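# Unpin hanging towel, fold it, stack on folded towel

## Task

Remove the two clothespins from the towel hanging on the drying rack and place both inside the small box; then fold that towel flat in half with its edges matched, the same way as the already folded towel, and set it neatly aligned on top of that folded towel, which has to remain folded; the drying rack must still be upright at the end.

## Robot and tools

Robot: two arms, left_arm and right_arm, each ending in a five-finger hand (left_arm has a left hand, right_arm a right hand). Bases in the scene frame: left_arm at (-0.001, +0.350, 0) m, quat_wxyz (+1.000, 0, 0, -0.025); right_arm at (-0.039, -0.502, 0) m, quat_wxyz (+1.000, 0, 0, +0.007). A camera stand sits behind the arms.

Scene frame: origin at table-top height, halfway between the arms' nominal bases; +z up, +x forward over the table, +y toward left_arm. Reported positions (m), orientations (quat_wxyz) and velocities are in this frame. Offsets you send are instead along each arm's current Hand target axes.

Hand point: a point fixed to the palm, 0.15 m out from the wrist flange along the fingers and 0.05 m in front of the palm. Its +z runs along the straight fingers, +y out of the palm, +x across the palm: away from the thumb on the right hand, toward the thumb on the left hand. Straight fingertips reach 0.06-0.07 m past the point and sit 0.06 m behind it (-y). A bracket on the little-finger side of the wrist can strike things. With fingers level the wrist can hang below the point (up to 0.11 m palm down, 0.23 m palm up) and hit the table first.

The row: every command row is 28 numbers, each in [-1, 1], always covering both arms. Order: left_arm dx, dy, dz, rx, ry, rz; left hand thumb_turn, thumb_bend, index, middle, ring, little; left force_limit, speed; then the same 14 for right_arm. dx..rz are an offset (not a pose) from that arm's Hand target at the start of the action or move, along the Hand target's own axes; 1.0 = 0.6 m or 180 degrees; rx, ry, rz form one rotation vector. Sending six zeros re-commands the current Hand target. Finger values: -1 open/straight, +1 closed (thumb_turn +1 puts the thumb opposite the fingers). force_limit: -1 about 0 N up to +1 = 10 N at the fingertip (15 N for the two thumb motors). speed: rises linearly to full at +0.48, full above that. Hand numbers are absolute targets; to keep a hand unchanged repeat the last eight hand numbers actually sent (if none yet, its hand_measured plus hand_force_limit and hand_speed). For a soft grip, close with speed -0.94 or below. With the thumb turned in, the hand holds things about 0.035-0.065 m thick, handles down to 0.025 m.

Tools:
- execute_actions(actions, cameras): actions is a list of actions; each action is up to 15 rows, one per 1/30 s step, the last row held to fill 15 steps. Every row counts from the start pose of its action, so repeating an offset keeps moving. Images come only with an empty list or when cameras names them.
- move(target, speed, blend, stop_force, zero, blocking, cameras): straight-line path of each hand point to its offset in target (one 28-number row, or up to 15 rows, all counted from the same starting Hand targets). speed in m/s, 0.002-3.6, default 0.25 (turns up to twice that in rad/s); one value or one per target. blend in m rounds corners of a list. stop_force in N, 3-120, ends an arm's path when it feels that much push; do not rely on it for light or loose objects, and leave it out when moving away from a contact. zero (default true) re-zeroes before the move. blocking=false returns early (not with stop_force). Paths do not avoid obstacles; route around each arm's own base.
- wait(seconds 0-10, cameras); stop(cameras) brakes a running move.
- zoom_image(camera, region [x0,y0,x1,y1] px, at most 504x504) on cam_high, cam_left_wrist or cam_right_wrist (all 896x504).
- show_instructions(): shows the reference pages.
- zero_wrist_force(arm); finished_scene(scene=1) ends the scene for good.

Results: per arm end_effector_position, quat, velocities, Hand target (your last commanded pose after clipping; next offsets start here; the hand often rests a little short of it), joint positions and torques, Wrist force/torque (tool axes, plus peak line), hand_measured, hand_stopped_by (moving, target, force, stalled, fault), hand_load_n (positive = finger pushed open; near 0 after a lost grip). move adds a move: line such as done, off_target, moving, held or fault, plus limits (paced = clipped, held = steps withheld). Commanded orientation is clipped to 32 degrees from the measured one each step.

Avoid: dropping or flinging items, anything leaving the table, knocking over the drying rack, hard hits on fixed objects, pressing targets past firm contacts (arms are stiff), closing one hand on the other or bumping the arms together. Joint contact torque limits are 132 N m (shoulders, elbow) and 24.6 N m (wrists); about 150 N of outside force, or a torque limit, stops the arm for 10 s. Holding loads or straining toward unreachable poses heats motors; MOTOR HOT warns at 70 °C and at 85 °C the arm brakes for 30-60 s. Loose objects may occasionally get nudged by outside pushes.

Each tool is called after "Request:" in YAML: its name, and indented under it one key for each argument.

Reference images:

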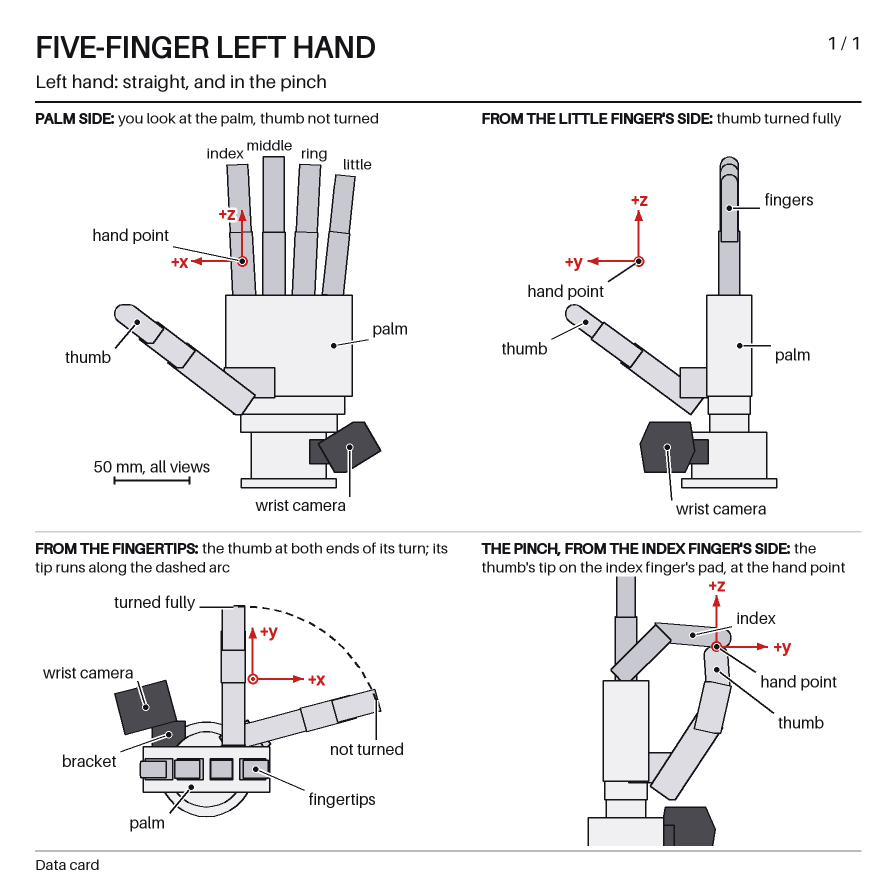

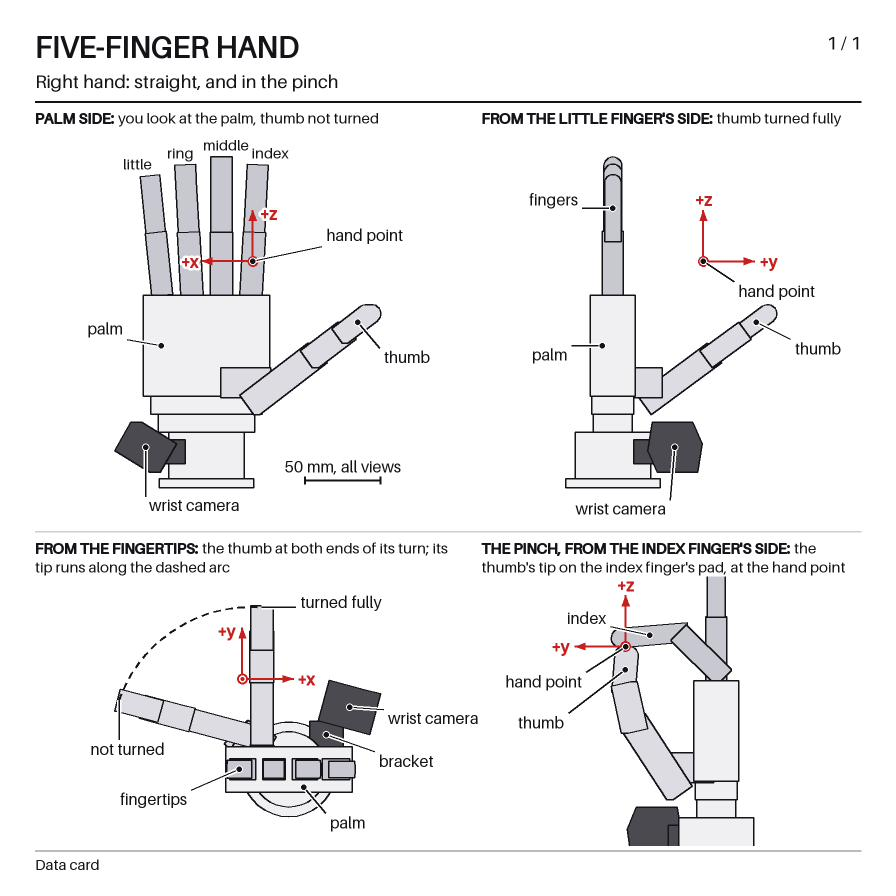

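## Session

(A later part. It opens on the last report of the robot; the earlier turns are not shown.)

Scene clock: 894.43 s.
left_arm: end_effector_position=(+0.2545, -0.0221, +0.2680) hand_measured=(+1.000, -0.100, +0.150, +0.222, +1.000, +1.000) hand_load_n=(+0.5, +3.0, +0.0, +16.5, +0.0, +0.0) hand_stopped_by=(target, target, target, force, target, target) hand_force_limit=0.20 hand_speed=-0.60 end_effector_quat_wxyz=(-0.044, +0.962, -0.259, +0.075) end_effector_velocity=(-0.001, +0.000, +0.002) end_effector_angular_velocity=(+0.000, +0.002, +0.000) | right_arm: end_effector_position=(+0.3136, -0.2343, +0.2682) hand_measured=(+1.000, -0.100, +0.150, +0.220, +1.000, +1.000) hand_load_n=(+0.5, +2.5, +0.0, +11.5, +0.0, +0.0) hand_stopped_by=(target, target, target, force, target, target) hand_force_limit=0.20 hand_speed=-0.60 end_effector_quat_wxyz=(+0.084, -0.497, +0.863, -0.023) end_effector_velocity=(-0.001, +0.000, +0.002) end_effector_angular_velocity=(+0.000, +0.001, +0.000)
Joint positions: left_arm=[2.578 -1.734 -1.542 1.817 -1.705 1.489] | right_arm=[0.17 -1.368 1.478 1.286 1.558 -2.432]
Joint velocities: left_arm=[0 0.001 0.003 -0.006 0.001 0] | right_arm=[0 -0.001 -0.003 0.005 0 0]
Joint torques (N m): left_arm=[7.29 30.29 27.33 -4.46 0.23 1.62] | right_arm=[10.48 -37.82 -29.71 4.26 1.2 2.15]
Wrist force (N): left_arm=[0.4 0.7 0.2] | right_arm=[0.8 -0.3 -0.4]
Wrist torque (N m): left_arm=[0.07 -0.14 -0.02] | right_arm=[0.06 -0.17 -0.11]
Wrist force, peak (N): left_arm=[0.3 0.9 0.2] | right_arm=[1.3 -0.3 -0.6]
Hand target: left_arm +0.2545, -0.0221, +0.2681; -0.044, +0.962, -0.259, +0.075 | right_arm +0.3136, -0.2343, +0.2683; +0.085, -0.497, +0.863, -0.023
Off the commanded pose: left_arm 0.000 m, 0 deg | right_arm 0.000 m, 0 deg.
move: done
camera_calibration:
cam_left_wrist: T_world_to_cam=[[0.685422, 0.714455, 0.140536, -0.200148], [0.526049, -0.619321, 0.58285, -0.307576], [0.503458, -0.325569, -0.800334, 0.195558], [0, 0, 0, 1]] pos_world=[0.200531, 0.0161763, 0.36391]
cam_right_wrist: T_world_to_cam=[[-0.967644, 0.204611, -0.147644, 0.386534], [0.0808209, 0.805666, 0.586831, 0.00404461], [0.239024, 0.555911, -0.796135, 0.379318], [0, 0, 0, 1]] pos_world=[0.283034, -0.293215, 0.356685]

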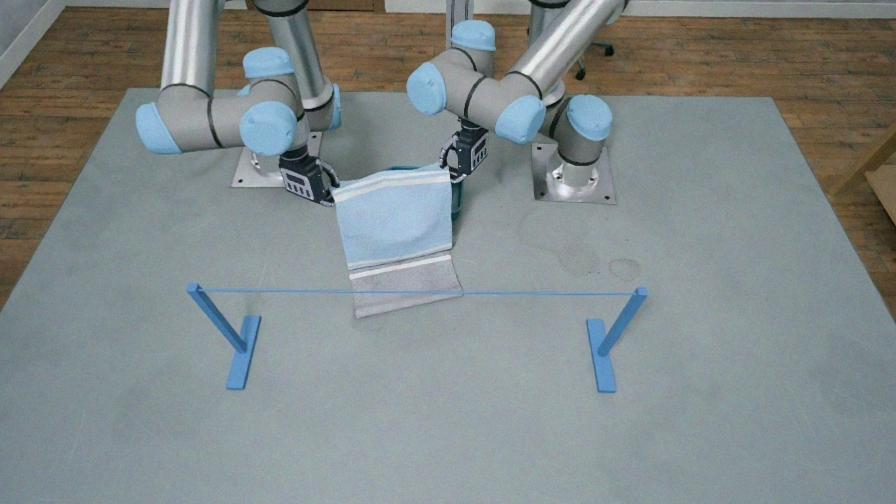

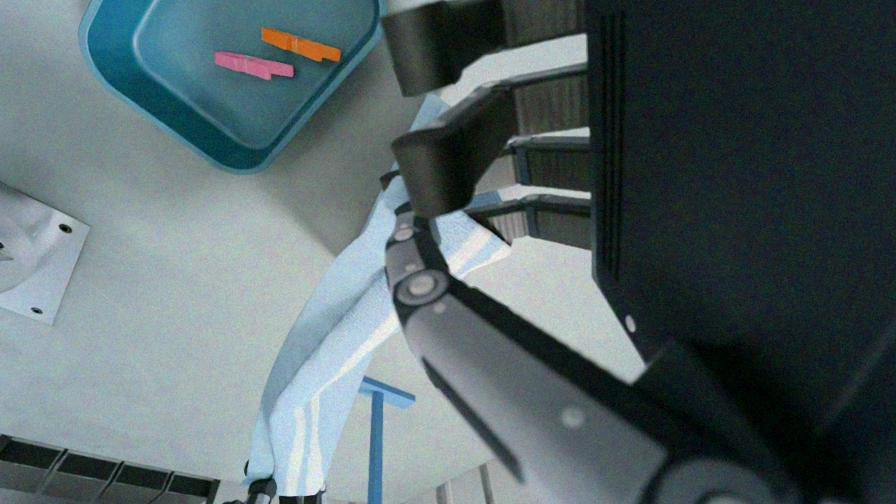

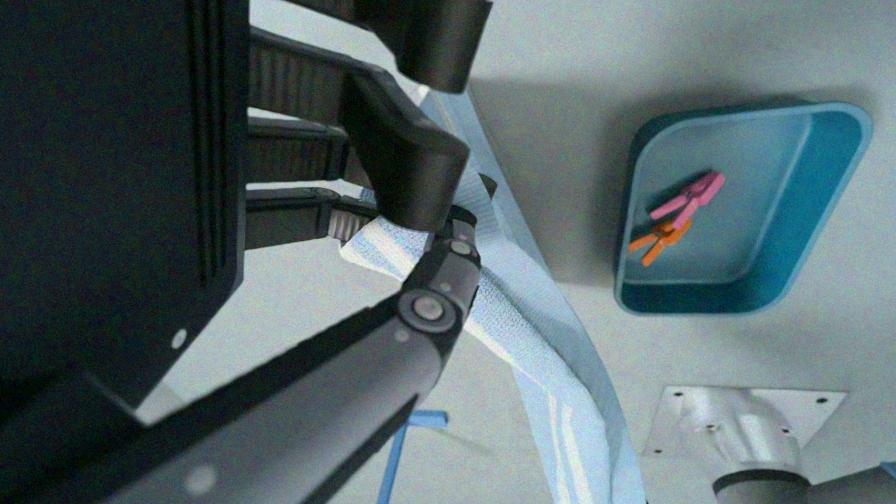

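Request:
move:
  target:
    - [0.0264, -0.0264, 0.0286, 0, 0, 0, 1, -0.1, 0.15, 0.5, 1, 1, 0.2, -0.6, -0.0263, -0.0263, 0.0286, 0, 0, 0, 1, -0.1, 0.15, 0.5, 1, 1, 0.2, -0.6]
    - [0.0609, -0.0608, 0.0879, 0, 0, 0, 1, -0.1, 0.15, 0.5, 1, 1, 0.2, -0.6, -0.0607, -0.0606, 0.088, 0, 0, 0, 1, -0.1, 0.15, 0.5, 1, 1, 0.2, -0.6]
  speed: 0.05
  blend: 0.01
  cameras: ["all"]

Request:
zoom_image:
  camera: "cam_high"
  region: [330, 205, 480, 330]

Request:
zoom_image:
  camera: "cam_right_wrist"
  region: [430, 40, 680, 290]

Request:
zoom_image:
  camera: "cam_left_wrist"
  region: [260, 80, 460, 280]

Scene clock: 927.87 s.
left_arm: end_effector_position=(+0.3125, -0.0066, +0.2251) hand_measured=(+1.000, -0.100, +0.150, +0.222, +1.000, +1.000) hand_load_n=(+1.0, +3.5, +0.0, +16.5, +0.0, +0.0) hand_stopped_by=(target, target, target, force, target, target) hand_force_limit=0.20 hand_speed=-0.60 end_effector_quat_wxyz=(-0.044, +0.962, -0.259, +0.075) | right_arm: end_effector_position=(+0.3716, -0.2189, +0.2254) hand_measured=(+1.000, -0.100, +0.150, +0.220, +1.000, +1.000) hand_load_n=(+0.0, +2.5, +0.0, +11.5, +0.0, +0.0) hand_stopped_by=(target, target, target, force, target, target) hand_force_limit=0.20 hand_speed=-0.60 end_effector_quat_wxyz=(+0.085, -0.497, +0.863, -0.023)
Joint positions: left_arm=[2.695 -1.811 -1.556 1.923 -1.691 1.607] | right_arm=[0.18 -1.209 1.382 1.223 1.56 -2.421]
Joint torques (N m): left_arm=[-9.69 35.5 19.05 -4.83 0.48 -1.54] | right_arm=[7.15 -45.75 -12.52 4.56 1.15 1.27]
Wrist force (N): left_arm=[0.6 0.0 0.0] | right_arm=[0.8 0.1 -0.8]
Wrist torque (N m): left_arm=[-0.01 -0.21 -0.15] | right_arm=[0.09 -0.15 -0.06]
Wrist force, peak (N): left_arm=[0.0 0.9 -0.5] | right_arm=[1.1 -0.1 -1.0]
Hand target: left_arm +0.3125, -0.0066, +0.2251; -0.044, +0.962, -0.259, +0.075 | right_arm +0.3715, -0.2189, +0.2253; +0.085, -0.497, +0.863, -0.023
Off the commanded pose: left_arm 0.000 m, 0 deg | right_arm 0.000 m, 0 deg.
move: done
camera_calibration:
cam_left_wrist: T_world_to_cam=[[0.685379, 0.714503, 0.140503, -0.244927], [0.526011, -0.619213, 0.582999, -0.303524], [0.503556, -0.325669, -0.800232, 0.137015], [0, 0, 0, 1]] pos_world=[0.25853, 0.0316768, 0.321011]
cam_right_wrist: T_world_to_cam=[[-0.967569, 0.204635, -0.148101, 0.4332], [0.0805315, 0.805588, 0.586978, 0.0121626], [0.239424, 0.556015, -0.795942, 0.322597], [0, 0, 0, 1]] pos_world=[0.340934, -0.277815, 0.313787]

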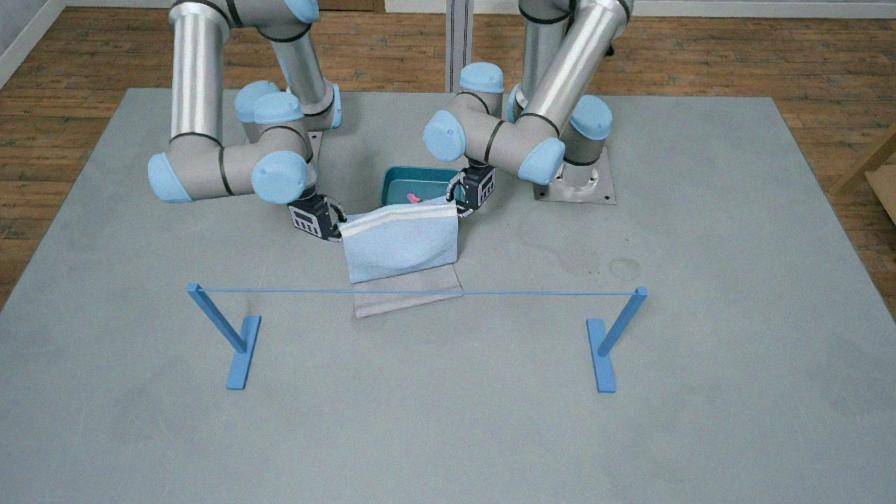

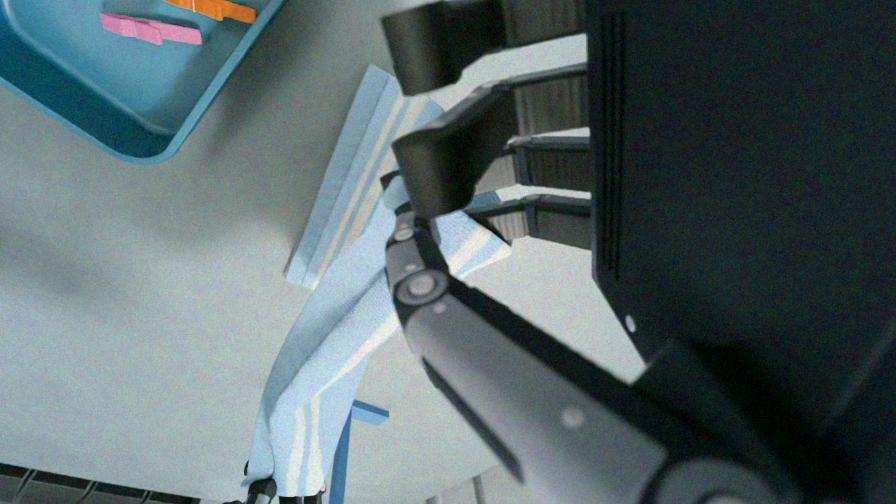

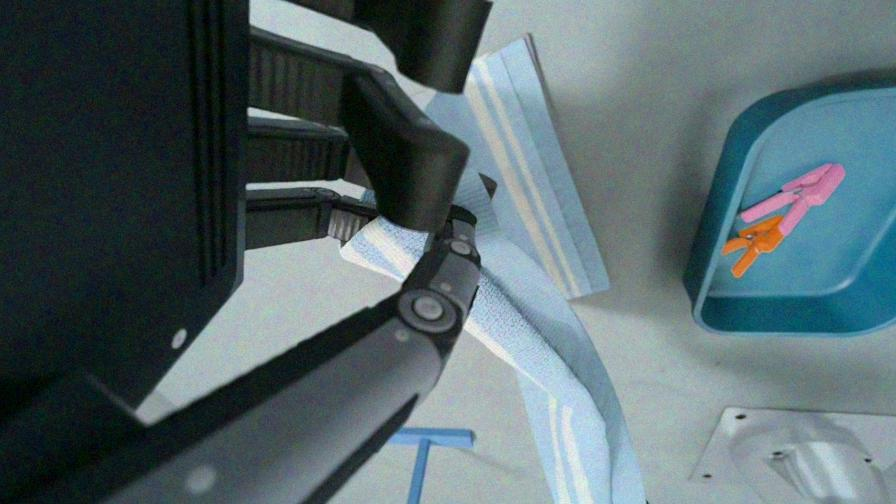

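Scaled by 3.360 from the camera's 896x504 image, which has a finer 1280x720 frame.

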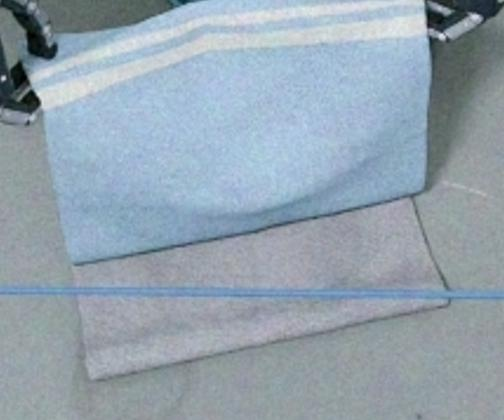

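Scaled by 2.016 from the camera's 896x504 image, which has a finer 1280x720 frame.

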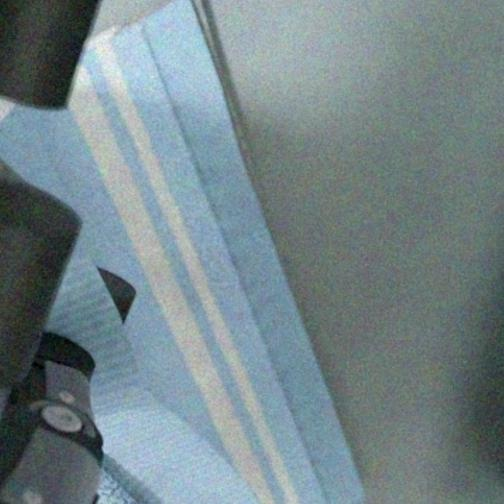

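Scaled by 2.520 from the camera's 896x504 image, which has a finer 1280x720 frame.

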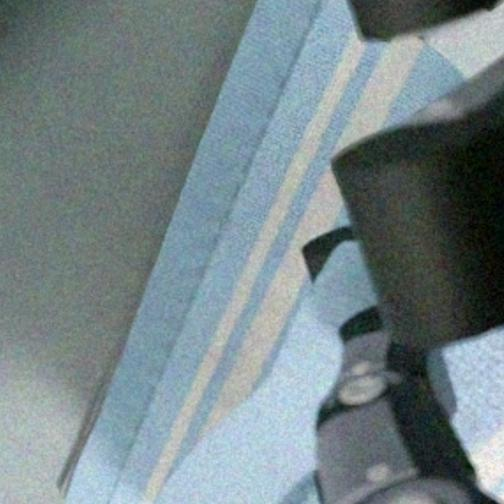

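Request:
move:
  target:
    - [0.0383, -0.0382, 0.0772, 0, 0, 0, 1, -0.1, 0.15, 0.5, 1, 1, 0.2, -0.6, -0.0381, -0.0381, 0.0773, 0, 0, 0, 1, -0.1, 0.15, 0.5, 1, 1, 0.2, -0.6]
    - [0.0756, -0.0755, 0.1525, 0, 0, 0, 1, -0.1, 0.15, 0.5, 1, 1, 0.2, -0.6, -0.0753, -0.0752, 0.1526, 0, 0, 0, 1, -0.1, 0.15, 0.5, 1, 1, 0.2, -0.6]
  speed: 0.05
  blend: 0.01
  cameras: ["all"]

Request:
zoom_image:
  camera: "cam_high"
  region: [330, 205, 480, 330]

Scene clock: 941.37 s.
left_arm: end_effector_position=(+0.3890, +0.0137, +0.1462) hand_measured=(+1.000, -0.100, +0.150, +0.222, +1.000, +1.000) hand_load_n=(+0.5, +3.5, +0.0, +16.5, +0.0, +0.0) hand_stopped_by=(target, target, target, force, target, target) hand_force_limit=0.20 hand_speed=-0.60 end_effector_quat_wxyz=(-0.044, +0.962, -0.259, +0.075) | right_arm: end_effector_position=(+0.4478, -0.1987, +0.1463) hand_measured=(+1.000, -0.100, +0.150, +0.220, +1.000, +1.000) hand_load_n=(+0.5, +2.5, +0.0, +12.0, +0.0, +0.0) hand_stopped_by=(target, target, target, force, target, target) hand_force_limit=0.20 hand_speed=-0.60 end_effector_quat_wxyz=(+0.085, -0.497, +0.863, -0.023)
Joint positions: left_arm=[2.82 -1.964 -1.556 2.09 -1.674 1.731] | right_arm=[0.19 -0.977 1.238 1.135 1.561 -2.411]
Joint torques (N m): left_arm=[-9.61 38.54 12.72 -4.37 0.49 -1.52] | right_arm=[8.71 -54.15 -11.53 4.29 1.25 1.58]
Wrist force (N): left_arm=[-0.1 0.9 -0.1] | right_arm=[1.0 0.3 -0.7]
Wrist torque (N m): left_arm=[0.14 -0.07 -0.22] | right_arm=[0.12 -0.17 -0.05]
Wrist force, peak (N): left_arm=[-0.1 0.9 -0.1] | right_arm=[1.1 0.3 -1.2]
Hand target: left_arm +0.3888, +0.0137, +0.1461; -0.044, +0.962, -0.259, +0.075 | right_arm +0.4477, -0.1987, +0.1463; +0.085, -0.497, +0.863, -0.023
Off the commanded pose: left_arm 0.000 m, 0 deg | right_arm 0.000 m, 0 deg.
move: done
camera_calibration:
cam_left_wrist: T_world_to_cam=[[0.685343, 0.71452, 0.140591, -0.300719], [0.525853, -0.619137, 0.583223, -0.285147], [0.503769, -0.325778, -0.800053, 0.0419075], [0, 0, 0, 1]] pos_world=[0.33493, 0.0519772, 0.242111]
cam_right_wrist: T_world_to_cam=[[-0.967569, 0.204635, -0.148101, 0.491075], [0.0805315, 0.805588, 0.586978, 0.0360439], [0.239424, 0.556015, -0.795942, 0.230186], [0, 0, 0, 1]] pos_world=[0.417134, -0.257515, 0.234787]

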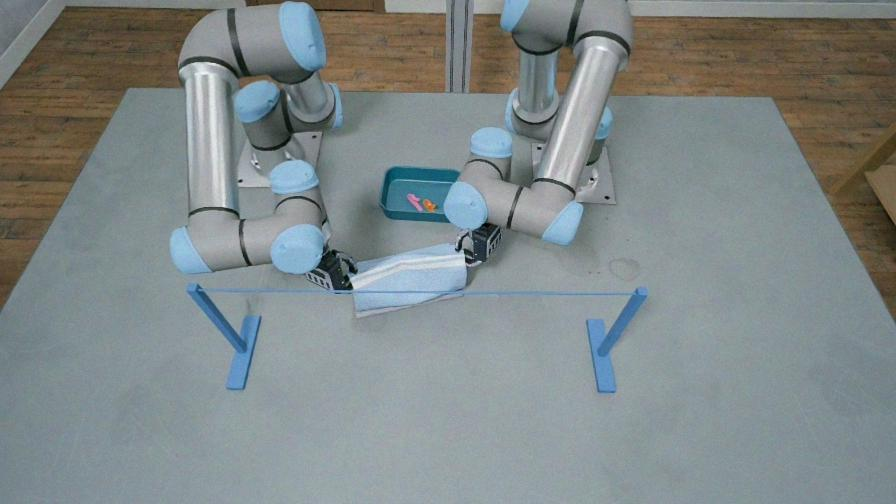

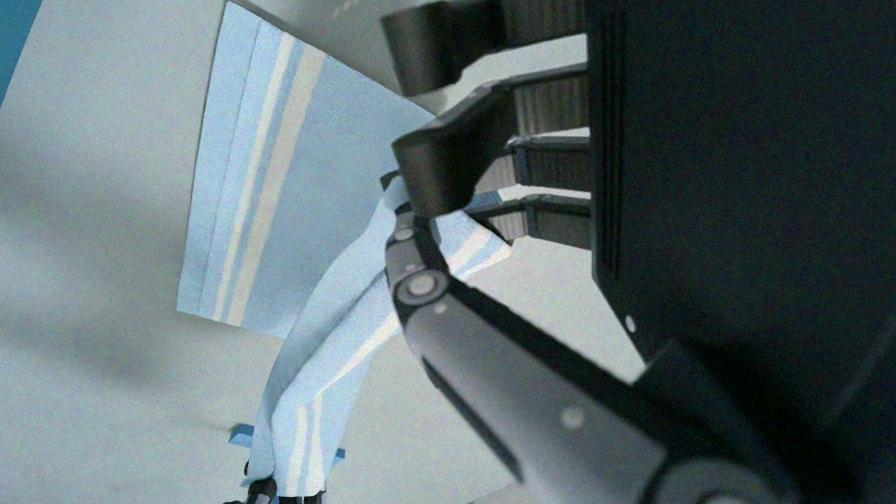

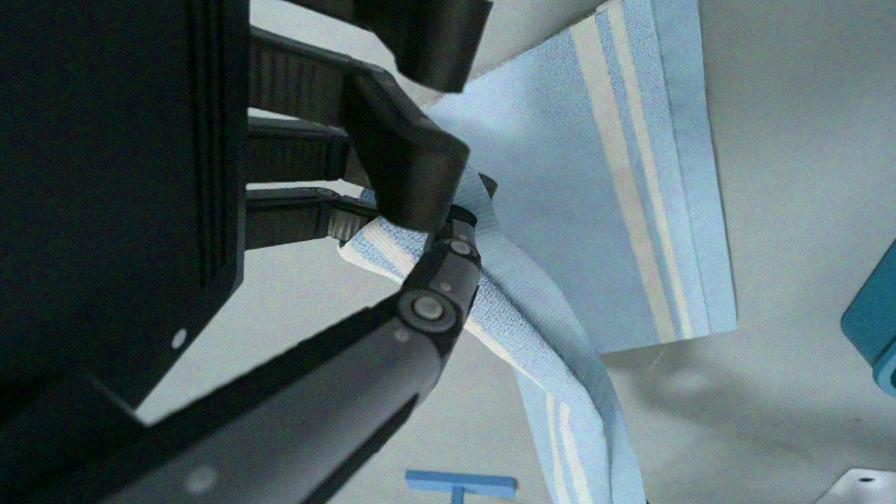

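Scaled by 3.360 from the camera's 896x504 image, which has a finer 1280x720 frame.

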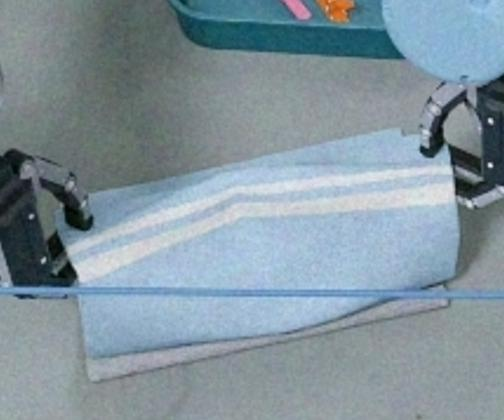

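Request:
move:
  target: [-0.0982, 0.0986, 0.1126, 0, 0, 0, 1, -0.1, 0.15, 0.5, 1, 1, 0.2, -0.6, 0.0985, 0.0985, 0.1122, 0, 0, 0, 1, -0.1, 0.15, 0.5, 1, 1, 0.2, -0.6]
  speed: 0.05
  cameras: ["all"]

Request:
zoom_image:
  camera: "cam_high"
  region: [330, 205, 480, 330]

Scene clock: 964.37 s.
left_arm: end_effector_position=(+0.3207, -0.0045, +0.0651) hand_measured=(+1.000, -0.100, +0.150, +0.222, +1.000, +1.000) hand_load_n=(+1.0, +3.5, +0.0, +16.5, +0.0, +0.0) hand_stopped_by=(target, target, target, force, target, target) hand_force_limit=0.20 hand_speed=-0.60 end_effector_quat_wxyz=(-0.044, +0.962, -0.259, +0.075) | right_arm: end_effector_position=(+0.3796, -0.2168, +0.0656) hand_measured=(+1.000, -0.100, +0.150, +0.220, +1.000, +1.000) hand_load_n=(+0.0, +2.5, +0.0, +11.5, +0.0, +0.0) hand_stopped_by=(target, target, target, force, target, target) hand_force_limit=0.20 hand_speed=-0.60 end_effector_quat_wxyz=(+0.085, -0.497, +0.863, -0.023)
Joint positions: left_arm=[2.71 -1.974 -1.781 2.312 -1.689 1.622] | right_arm=[0.181 -1.06 1.596 0.86 1.56 -2.42]
Joint torques (N m): left_arm=[7.5 37.67 23.8 -4.66 -0.56 1.56] | right_arm=[-7.12 -33.01 -25.49 4.1 -1.29 -1.3]
Wrist force (N): left_arm=[0.5 0.6 -0.3] | right_arm=[0.7 0.0 -0.7]
Wrist torque (N m): left_arm=[0.14 -0.13 -0.12] | right_arm=[0.13 -0.15 0.07]
Wrist force, peak (N): left_arm=[0.2 1.2 0.2] | right_arm=[1.2 0.3 -0.4]
Hand target: left_arm +0.3207, -0.0045, +0.0651; -0.044, +0.962, -0.259, +0.075 | right_arm +0.3795, -0.2168, +0.0655; +0.085, -0.497, +0.863, -0.023
Off the commanded pose: left_arm 0.000 m, 0 deg | right_arm 0.000 m, 0 deg.
move: done
camera_calibration:
cam_left_wrist: T_world_to_cam=[[0.685502, 0.714361, 0.140627, -0.229546], [0.525944, -0.619431, 0.582828, -0.213152], [0.503459, -0.325568, -0.800334, 0.00562097], [0, 0, 0, 1]] pos_world=[0.26663, 0.0337759, 0.16101]
cam_right_wrist: T_world_to_cam=[[-0.967588, 0.204652, -0.147955, 0.416833], [0.0806416, 0.805605, 0.586939, 0.103598], [0.239311, 0.555984, -0.795997, 0.192362], [0, 0, 0, 1]] pos_world=[0.348934, -0.275715, 0.153986]

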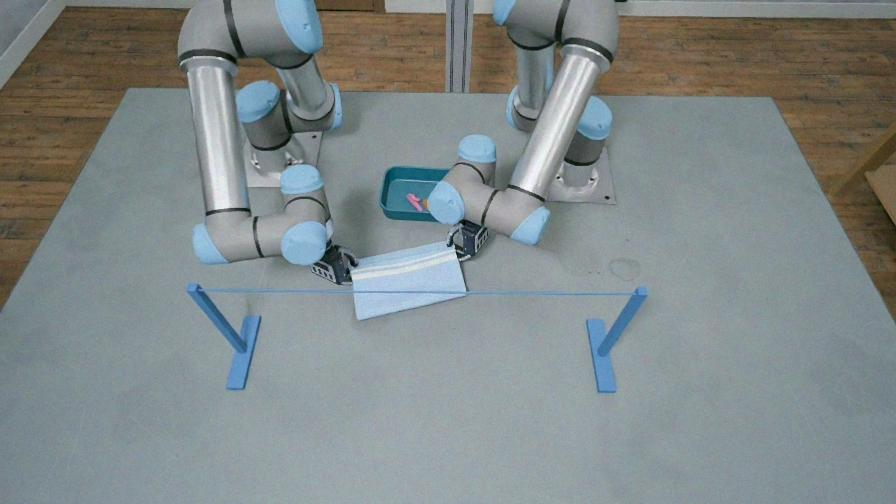

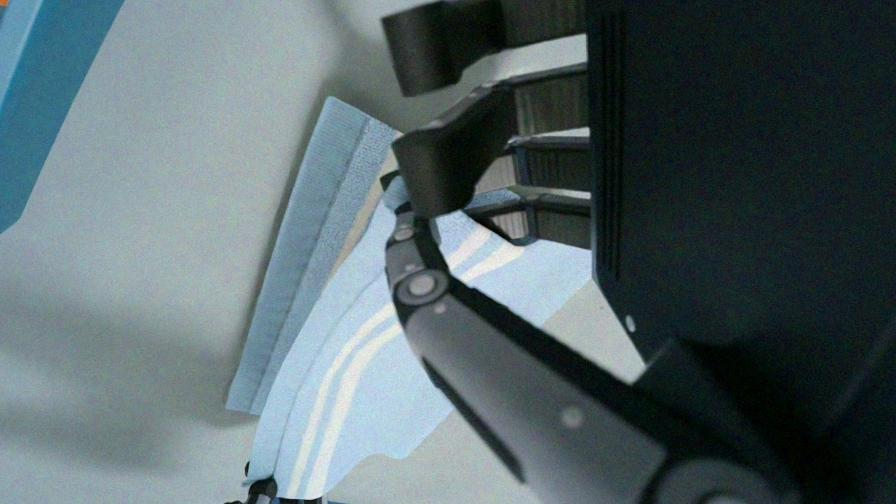

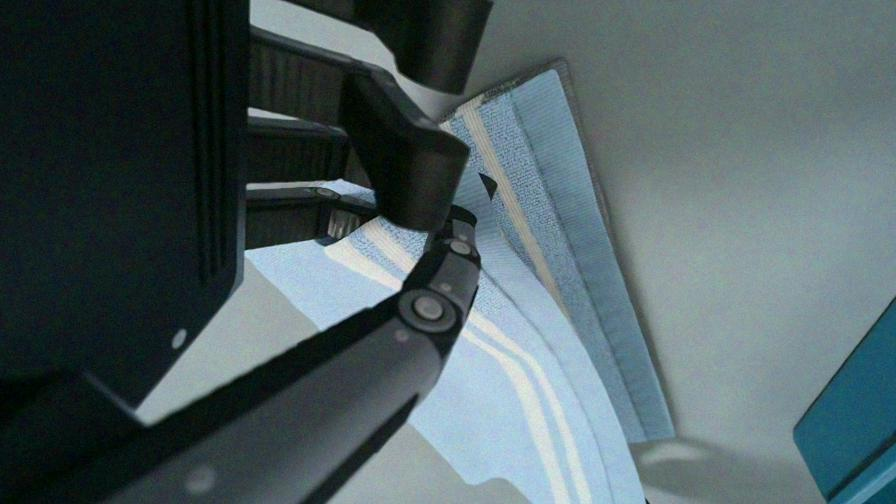

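Scaled by 3.360 from the camera's 896x504 image, which has a finer 1280x720 frame.

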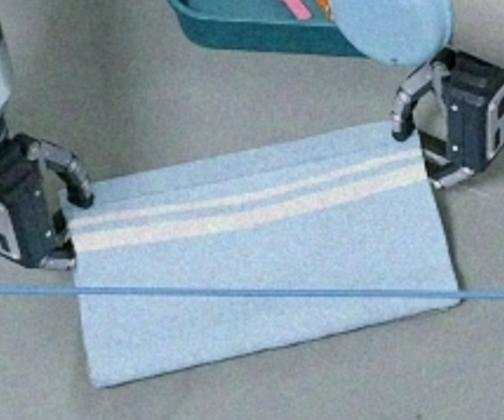

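Request:
move:
  target: [-0.036, 0.043, 0.0392, 0, 0, 0, 1, -0.1, 0.15, 0.5, 1, 1, 0.2, -0.6, 0.0423, 0.0355, 0.0392, 0, 0, 0, 1, -0.1, 0.15, 0.5, 1, 1, 0.2, -0.6]
  speed: 0.03
  stop_force: 8
  cameras: ["all"]

Request:
zoom_image:
  camera: "cam_high"
  region: [330, 205, 480, 330]

Scene clock: 985.10 s.
left_arm: end_effector_position=(+0.2935, -0.0148, +0.0361) hand_measured=(+1.000, -0.100, +0.150, +0.222, +1.000, +1.000) hand_load_n=(+0.5, +3.0, +0.0, +17.0, +0.0, +0.0) hand_stopped_by=(target, target, target, force, target, target) hand_force_limit=0.20 hand_speed=-0.60 end_effector_quat_wxyz=(-0.044, +0.962, -0.259, +0.075) | right_arm: end_effector_position=(+0.3528, -0.2269, +0.0365) hand_measured=(+1.000, -0.100, +0.150, +0.220, +1.000, +1.000) hand_load_n=(+0.0, +2.5, +0.0, +11.5, +0.0, +0.0) hand_stopped_by=(target, target, target, force, target, target) hand_force_limit=0.20 hand_speed=-0.60 end_effector_quat_wxyz=(+0.085, -0.497, +0.863, -0.023)
Joint positions: left_arm=[2.652 -1.996 -1.841 2.388 -1.696 1.564] | right_arm=[0.17 -1.08 1.718 0.758 1.558 -2.431]
Joint torques (N m): left_arm=[7.91 37.59 22.24 -4.36 1.07 1.58] | right_arm=[8.85 -28.42 -25.97 4.35 -0.23 2.07]
Wrist force (N): left_arm=[0.5 0.4 -0.5] | right_arm=[0.9 0.0 -0.2]
Wrist torque (N m): left_arm=[0.09 -0.15 -0.10] | right_arm=[0.12 -0.18 0.07]
Wrist force, peak (N): left_arm=[0.6 1.0 -0.2] | right_arm=[1.3 0.1 -0.7]
Hand target: left_arm +0.2935, -0.0148, +0.0361; -0.044, +0.962, -0.259, +0.075 | right_arm +0.3528, -0.2269, +0.0365; +0.085, -0.497, +0.863, -0.023
Off the commanded pose: left_arm 0.000 m, 0 deg | right_arm 0.000 m, 0 deg.
move: done
camera_calibration:
cam_left_wrist: T_world_to_cam=[[0.685407, 0.71447, 0.140535, -0.199501], [0.525974, -0.619252, 0.582991, -0.18841], [0.503556, -0.325668, -0.800232, -0.00733222], [0, 0, 0, 1]] pos_world=[0.23953, 0.0234767, 0.132011]
cam_right_wrist: T_world_to_cam=[[-0.967605, 0.204665, -0.14783, 0.388672], [0.0807234, 0.805592, 0.586945, 0.130887], [0.239218, 0.555997, -0.796016, 0.181343], [0, 0, 0, 1]] pos_world=[0.322134, -0.285815, 0.124986]

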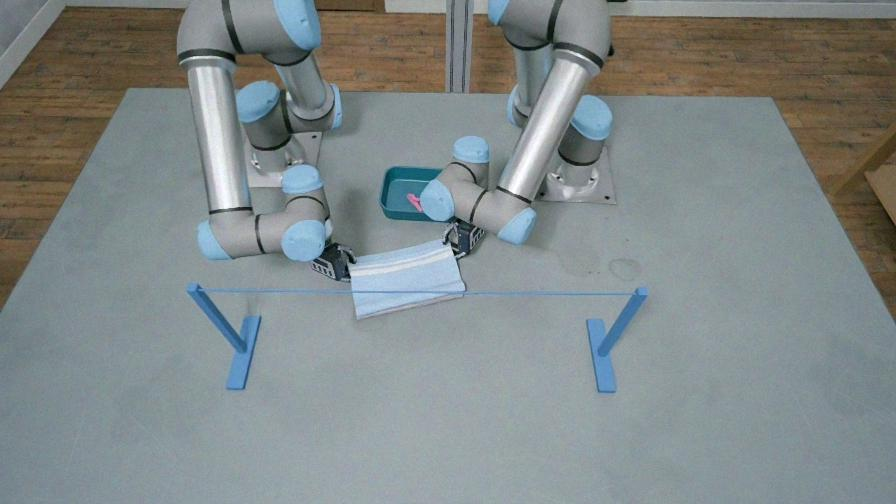

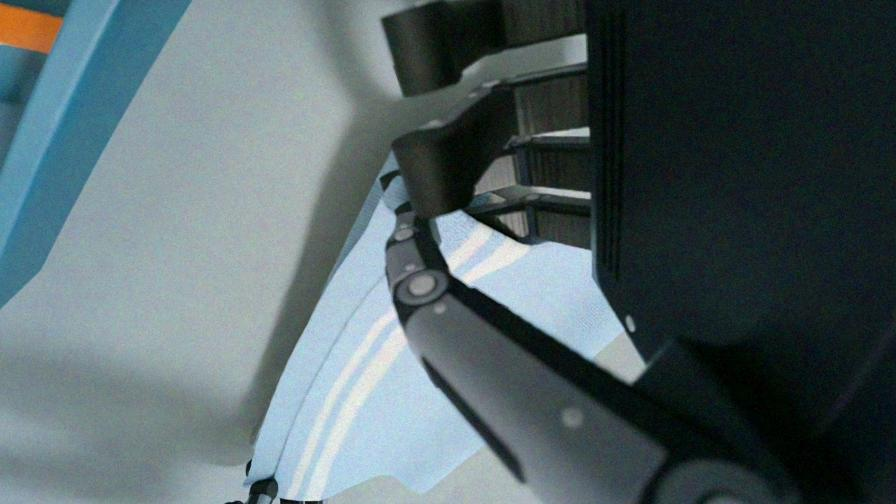

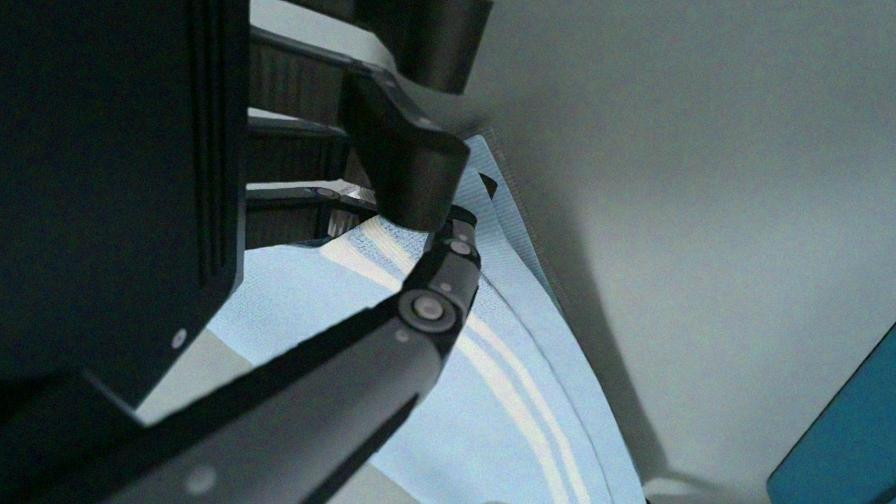

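Scaled by 3.360 from the camera's 896x504 image, which has a finer 1280x720 frame.

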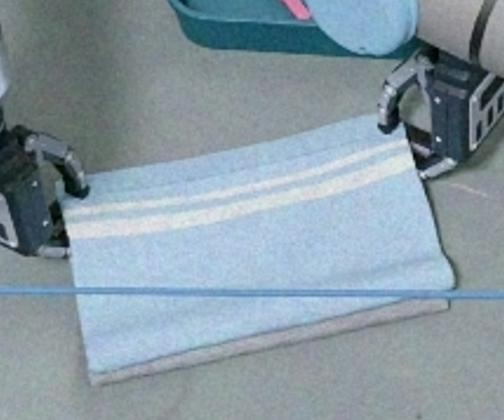

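Request:
zoom_image:
  camera: "cam_right_wrist"
  region: [180, 230, 480, 504]

Request:
zoom_image:
  camera: "cam_left_wrist"
  region: [380, 200, 680, 504]

Request:
zoom_image:
  camera: "cam_high"
  region: [340, 255, 410, 325]

Request:
zoom_image:
  camera: "cam_high"
  region: [410, 235, 480, 305]

Scaled by 1.680 from the camera's 896x504 image, which has a finer 1280x720 frame.

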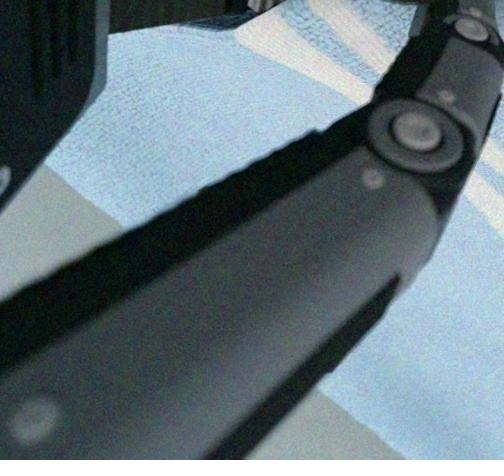

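Scaled by 1.658 from the camera's 896x504 image, which has a finer 1280x720 frame.

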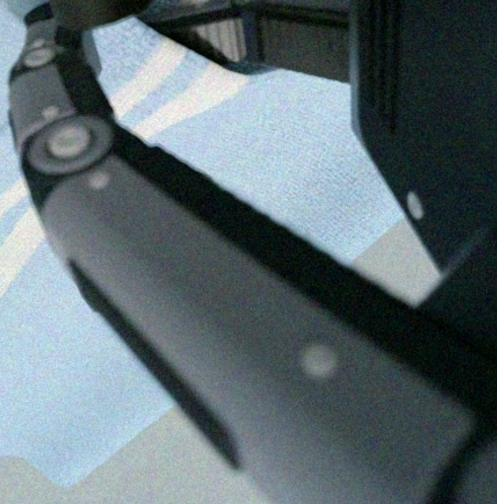

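Scaled by 7.200 from the camera's 896x504 image, which has a finer 1280x720 frame.

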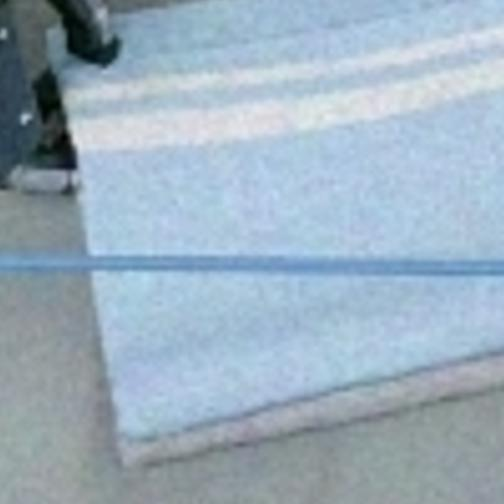

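Scaled by 7.200 from the camera's 896x504 image, which has a finer 1280x720 frame.

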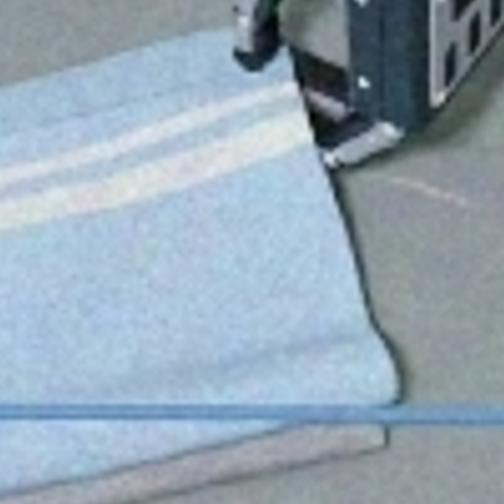

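Request:
move:
  target: [0.0017, -0.0017, 0.0055, 0, 0, 0, 1, -0.1, 0.15, 0.5, 1, 1, 0.2, -0.6, -0.0017, -0.0017, 0.0055, 0, 0, 0, 1, -0.1, 0.15, 0.5, 1, 1, 0.2, -0.6]
  speed: 0.02
  stop_force: 6
  cameras: ["all"]

Scene clock: 1025.23 s.
left_arm: end_effector_position=(+0.2954, -0.0143, +0.0331) hand_measured=(+1.000, -0.100, +0.150, +0.222, +1.000, +1.000) hand_load_n=(+0.5, +3.5, +0.0, +16.5, +0.5, +0.0) hand_stopped_by=(target, target, target, force, target, target) hand_force_limit=0.20 hand_speed=-0.60 end_effector_quat_wxyz=(-0.044, +0.962, -0.259, +0.075) | right_arm: end_effector_position=(+0.3548, -0.2264, +0.0335) hand_measured=(+1.000, -0.100, +0.150, +0.220, +1.000, +1.000) hand_load_n=(+0.0, +2.5, +0.0, +11.5, +0.0, +0.0) hand_stopped_by=(target, target, target, force, target, target) hand_force_limit=0.20 hand_speed=-0.60 end_effector_quat_wxyz=(+0.085, -0.497, +0.863, -0.023)
Joint positions: left_arm=[2.656 -2.003 -1.84 2.394 -1.696 1.568] | right_arm=[0.171 -1.072 1.714 0.754 1.558 -2.431]
Joint torques (N m): left_arm=[-5.49 39.52 21.83 -4.58 1 -1.3] | right_arm=[10.32 -47.39 -9.15 3.79 0.93 1.72]
Wrist force (N): left_arm=[0.6 0.3 -0.5] | right_arm=[0.7 -0.2 -0.3]
Wrist torque (N m): left_arm=[0.08 -0.18 -0.24] | right_arm=[0.09 -0.15 0.02]
Wrist force, peak (N): left_arm=[0.6 0.9 -0.5] | right_arm=[1.0 -0.2 -0.7]
Hand target: left_arm +0.2954, -0.0143, +0.0331; -0.044, +0.962, -0.259, +0.075 | right_arm +0.3548, -0.2264, +0.0335; +0.085, -0.497, +0.863, -0.023
Off the commanded pose: left_arm 0.000 m, 0 deg | right_arm 0.000 m, 0 deg.
move: done
camera_calibration:
cam_left_wrist: T_world_to_cam=[[0.685407, 0.71447, 0.140535, -0.200739], [0.525974, -0.619252, 0.582991, -0.18735], [0.503556, -0.325668, -0.800232, -0.0105268], [0, 0, 0, 1]] pos_world=[0.24143, 0.0239767, 0.129011]
cam_right_wrist: T_world_to_cam=[[-0.967606, 0.204648, -0.147842, 0.390058], [0.0807031, 0.805597, 0.586942, 0.132092], [0.239218, 0.555997, -0.796016, 0.178198], [0, 0, 0, 1]] pos_world=[0.324134, -0.285315, 0.121986]

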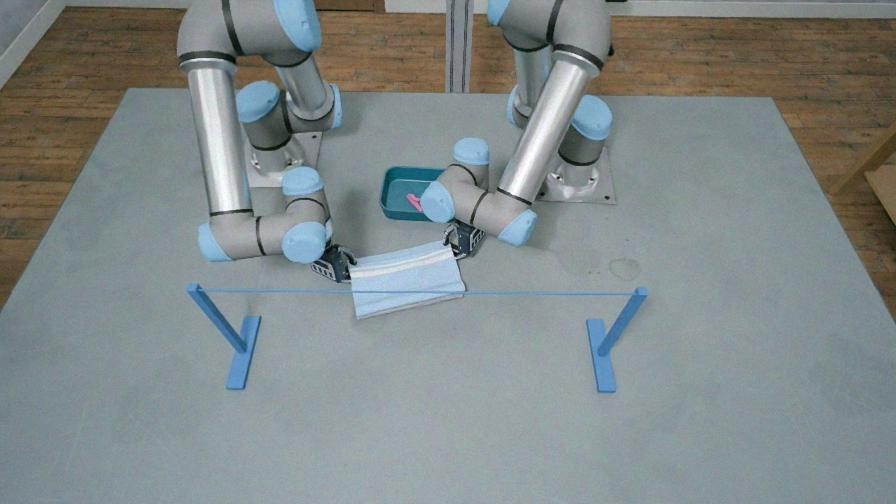

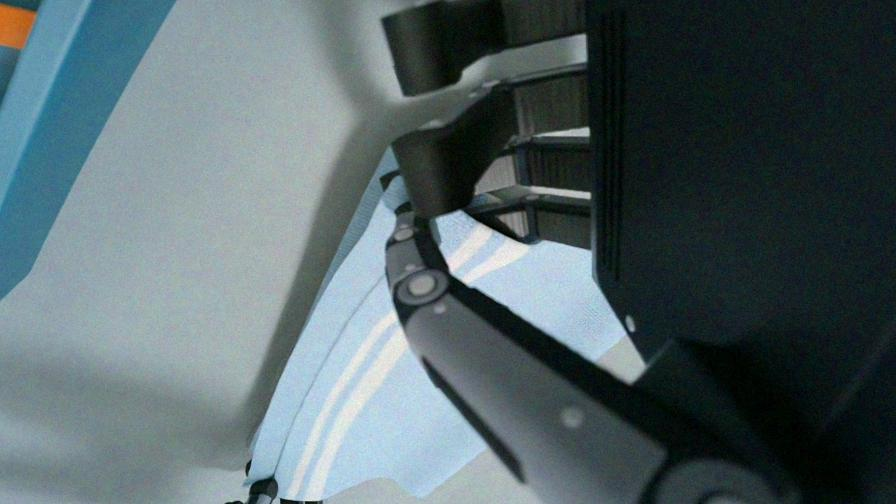

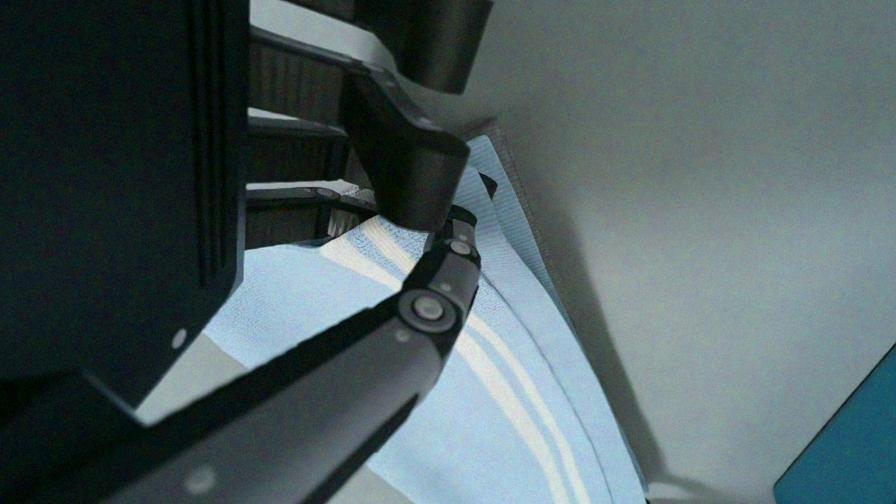

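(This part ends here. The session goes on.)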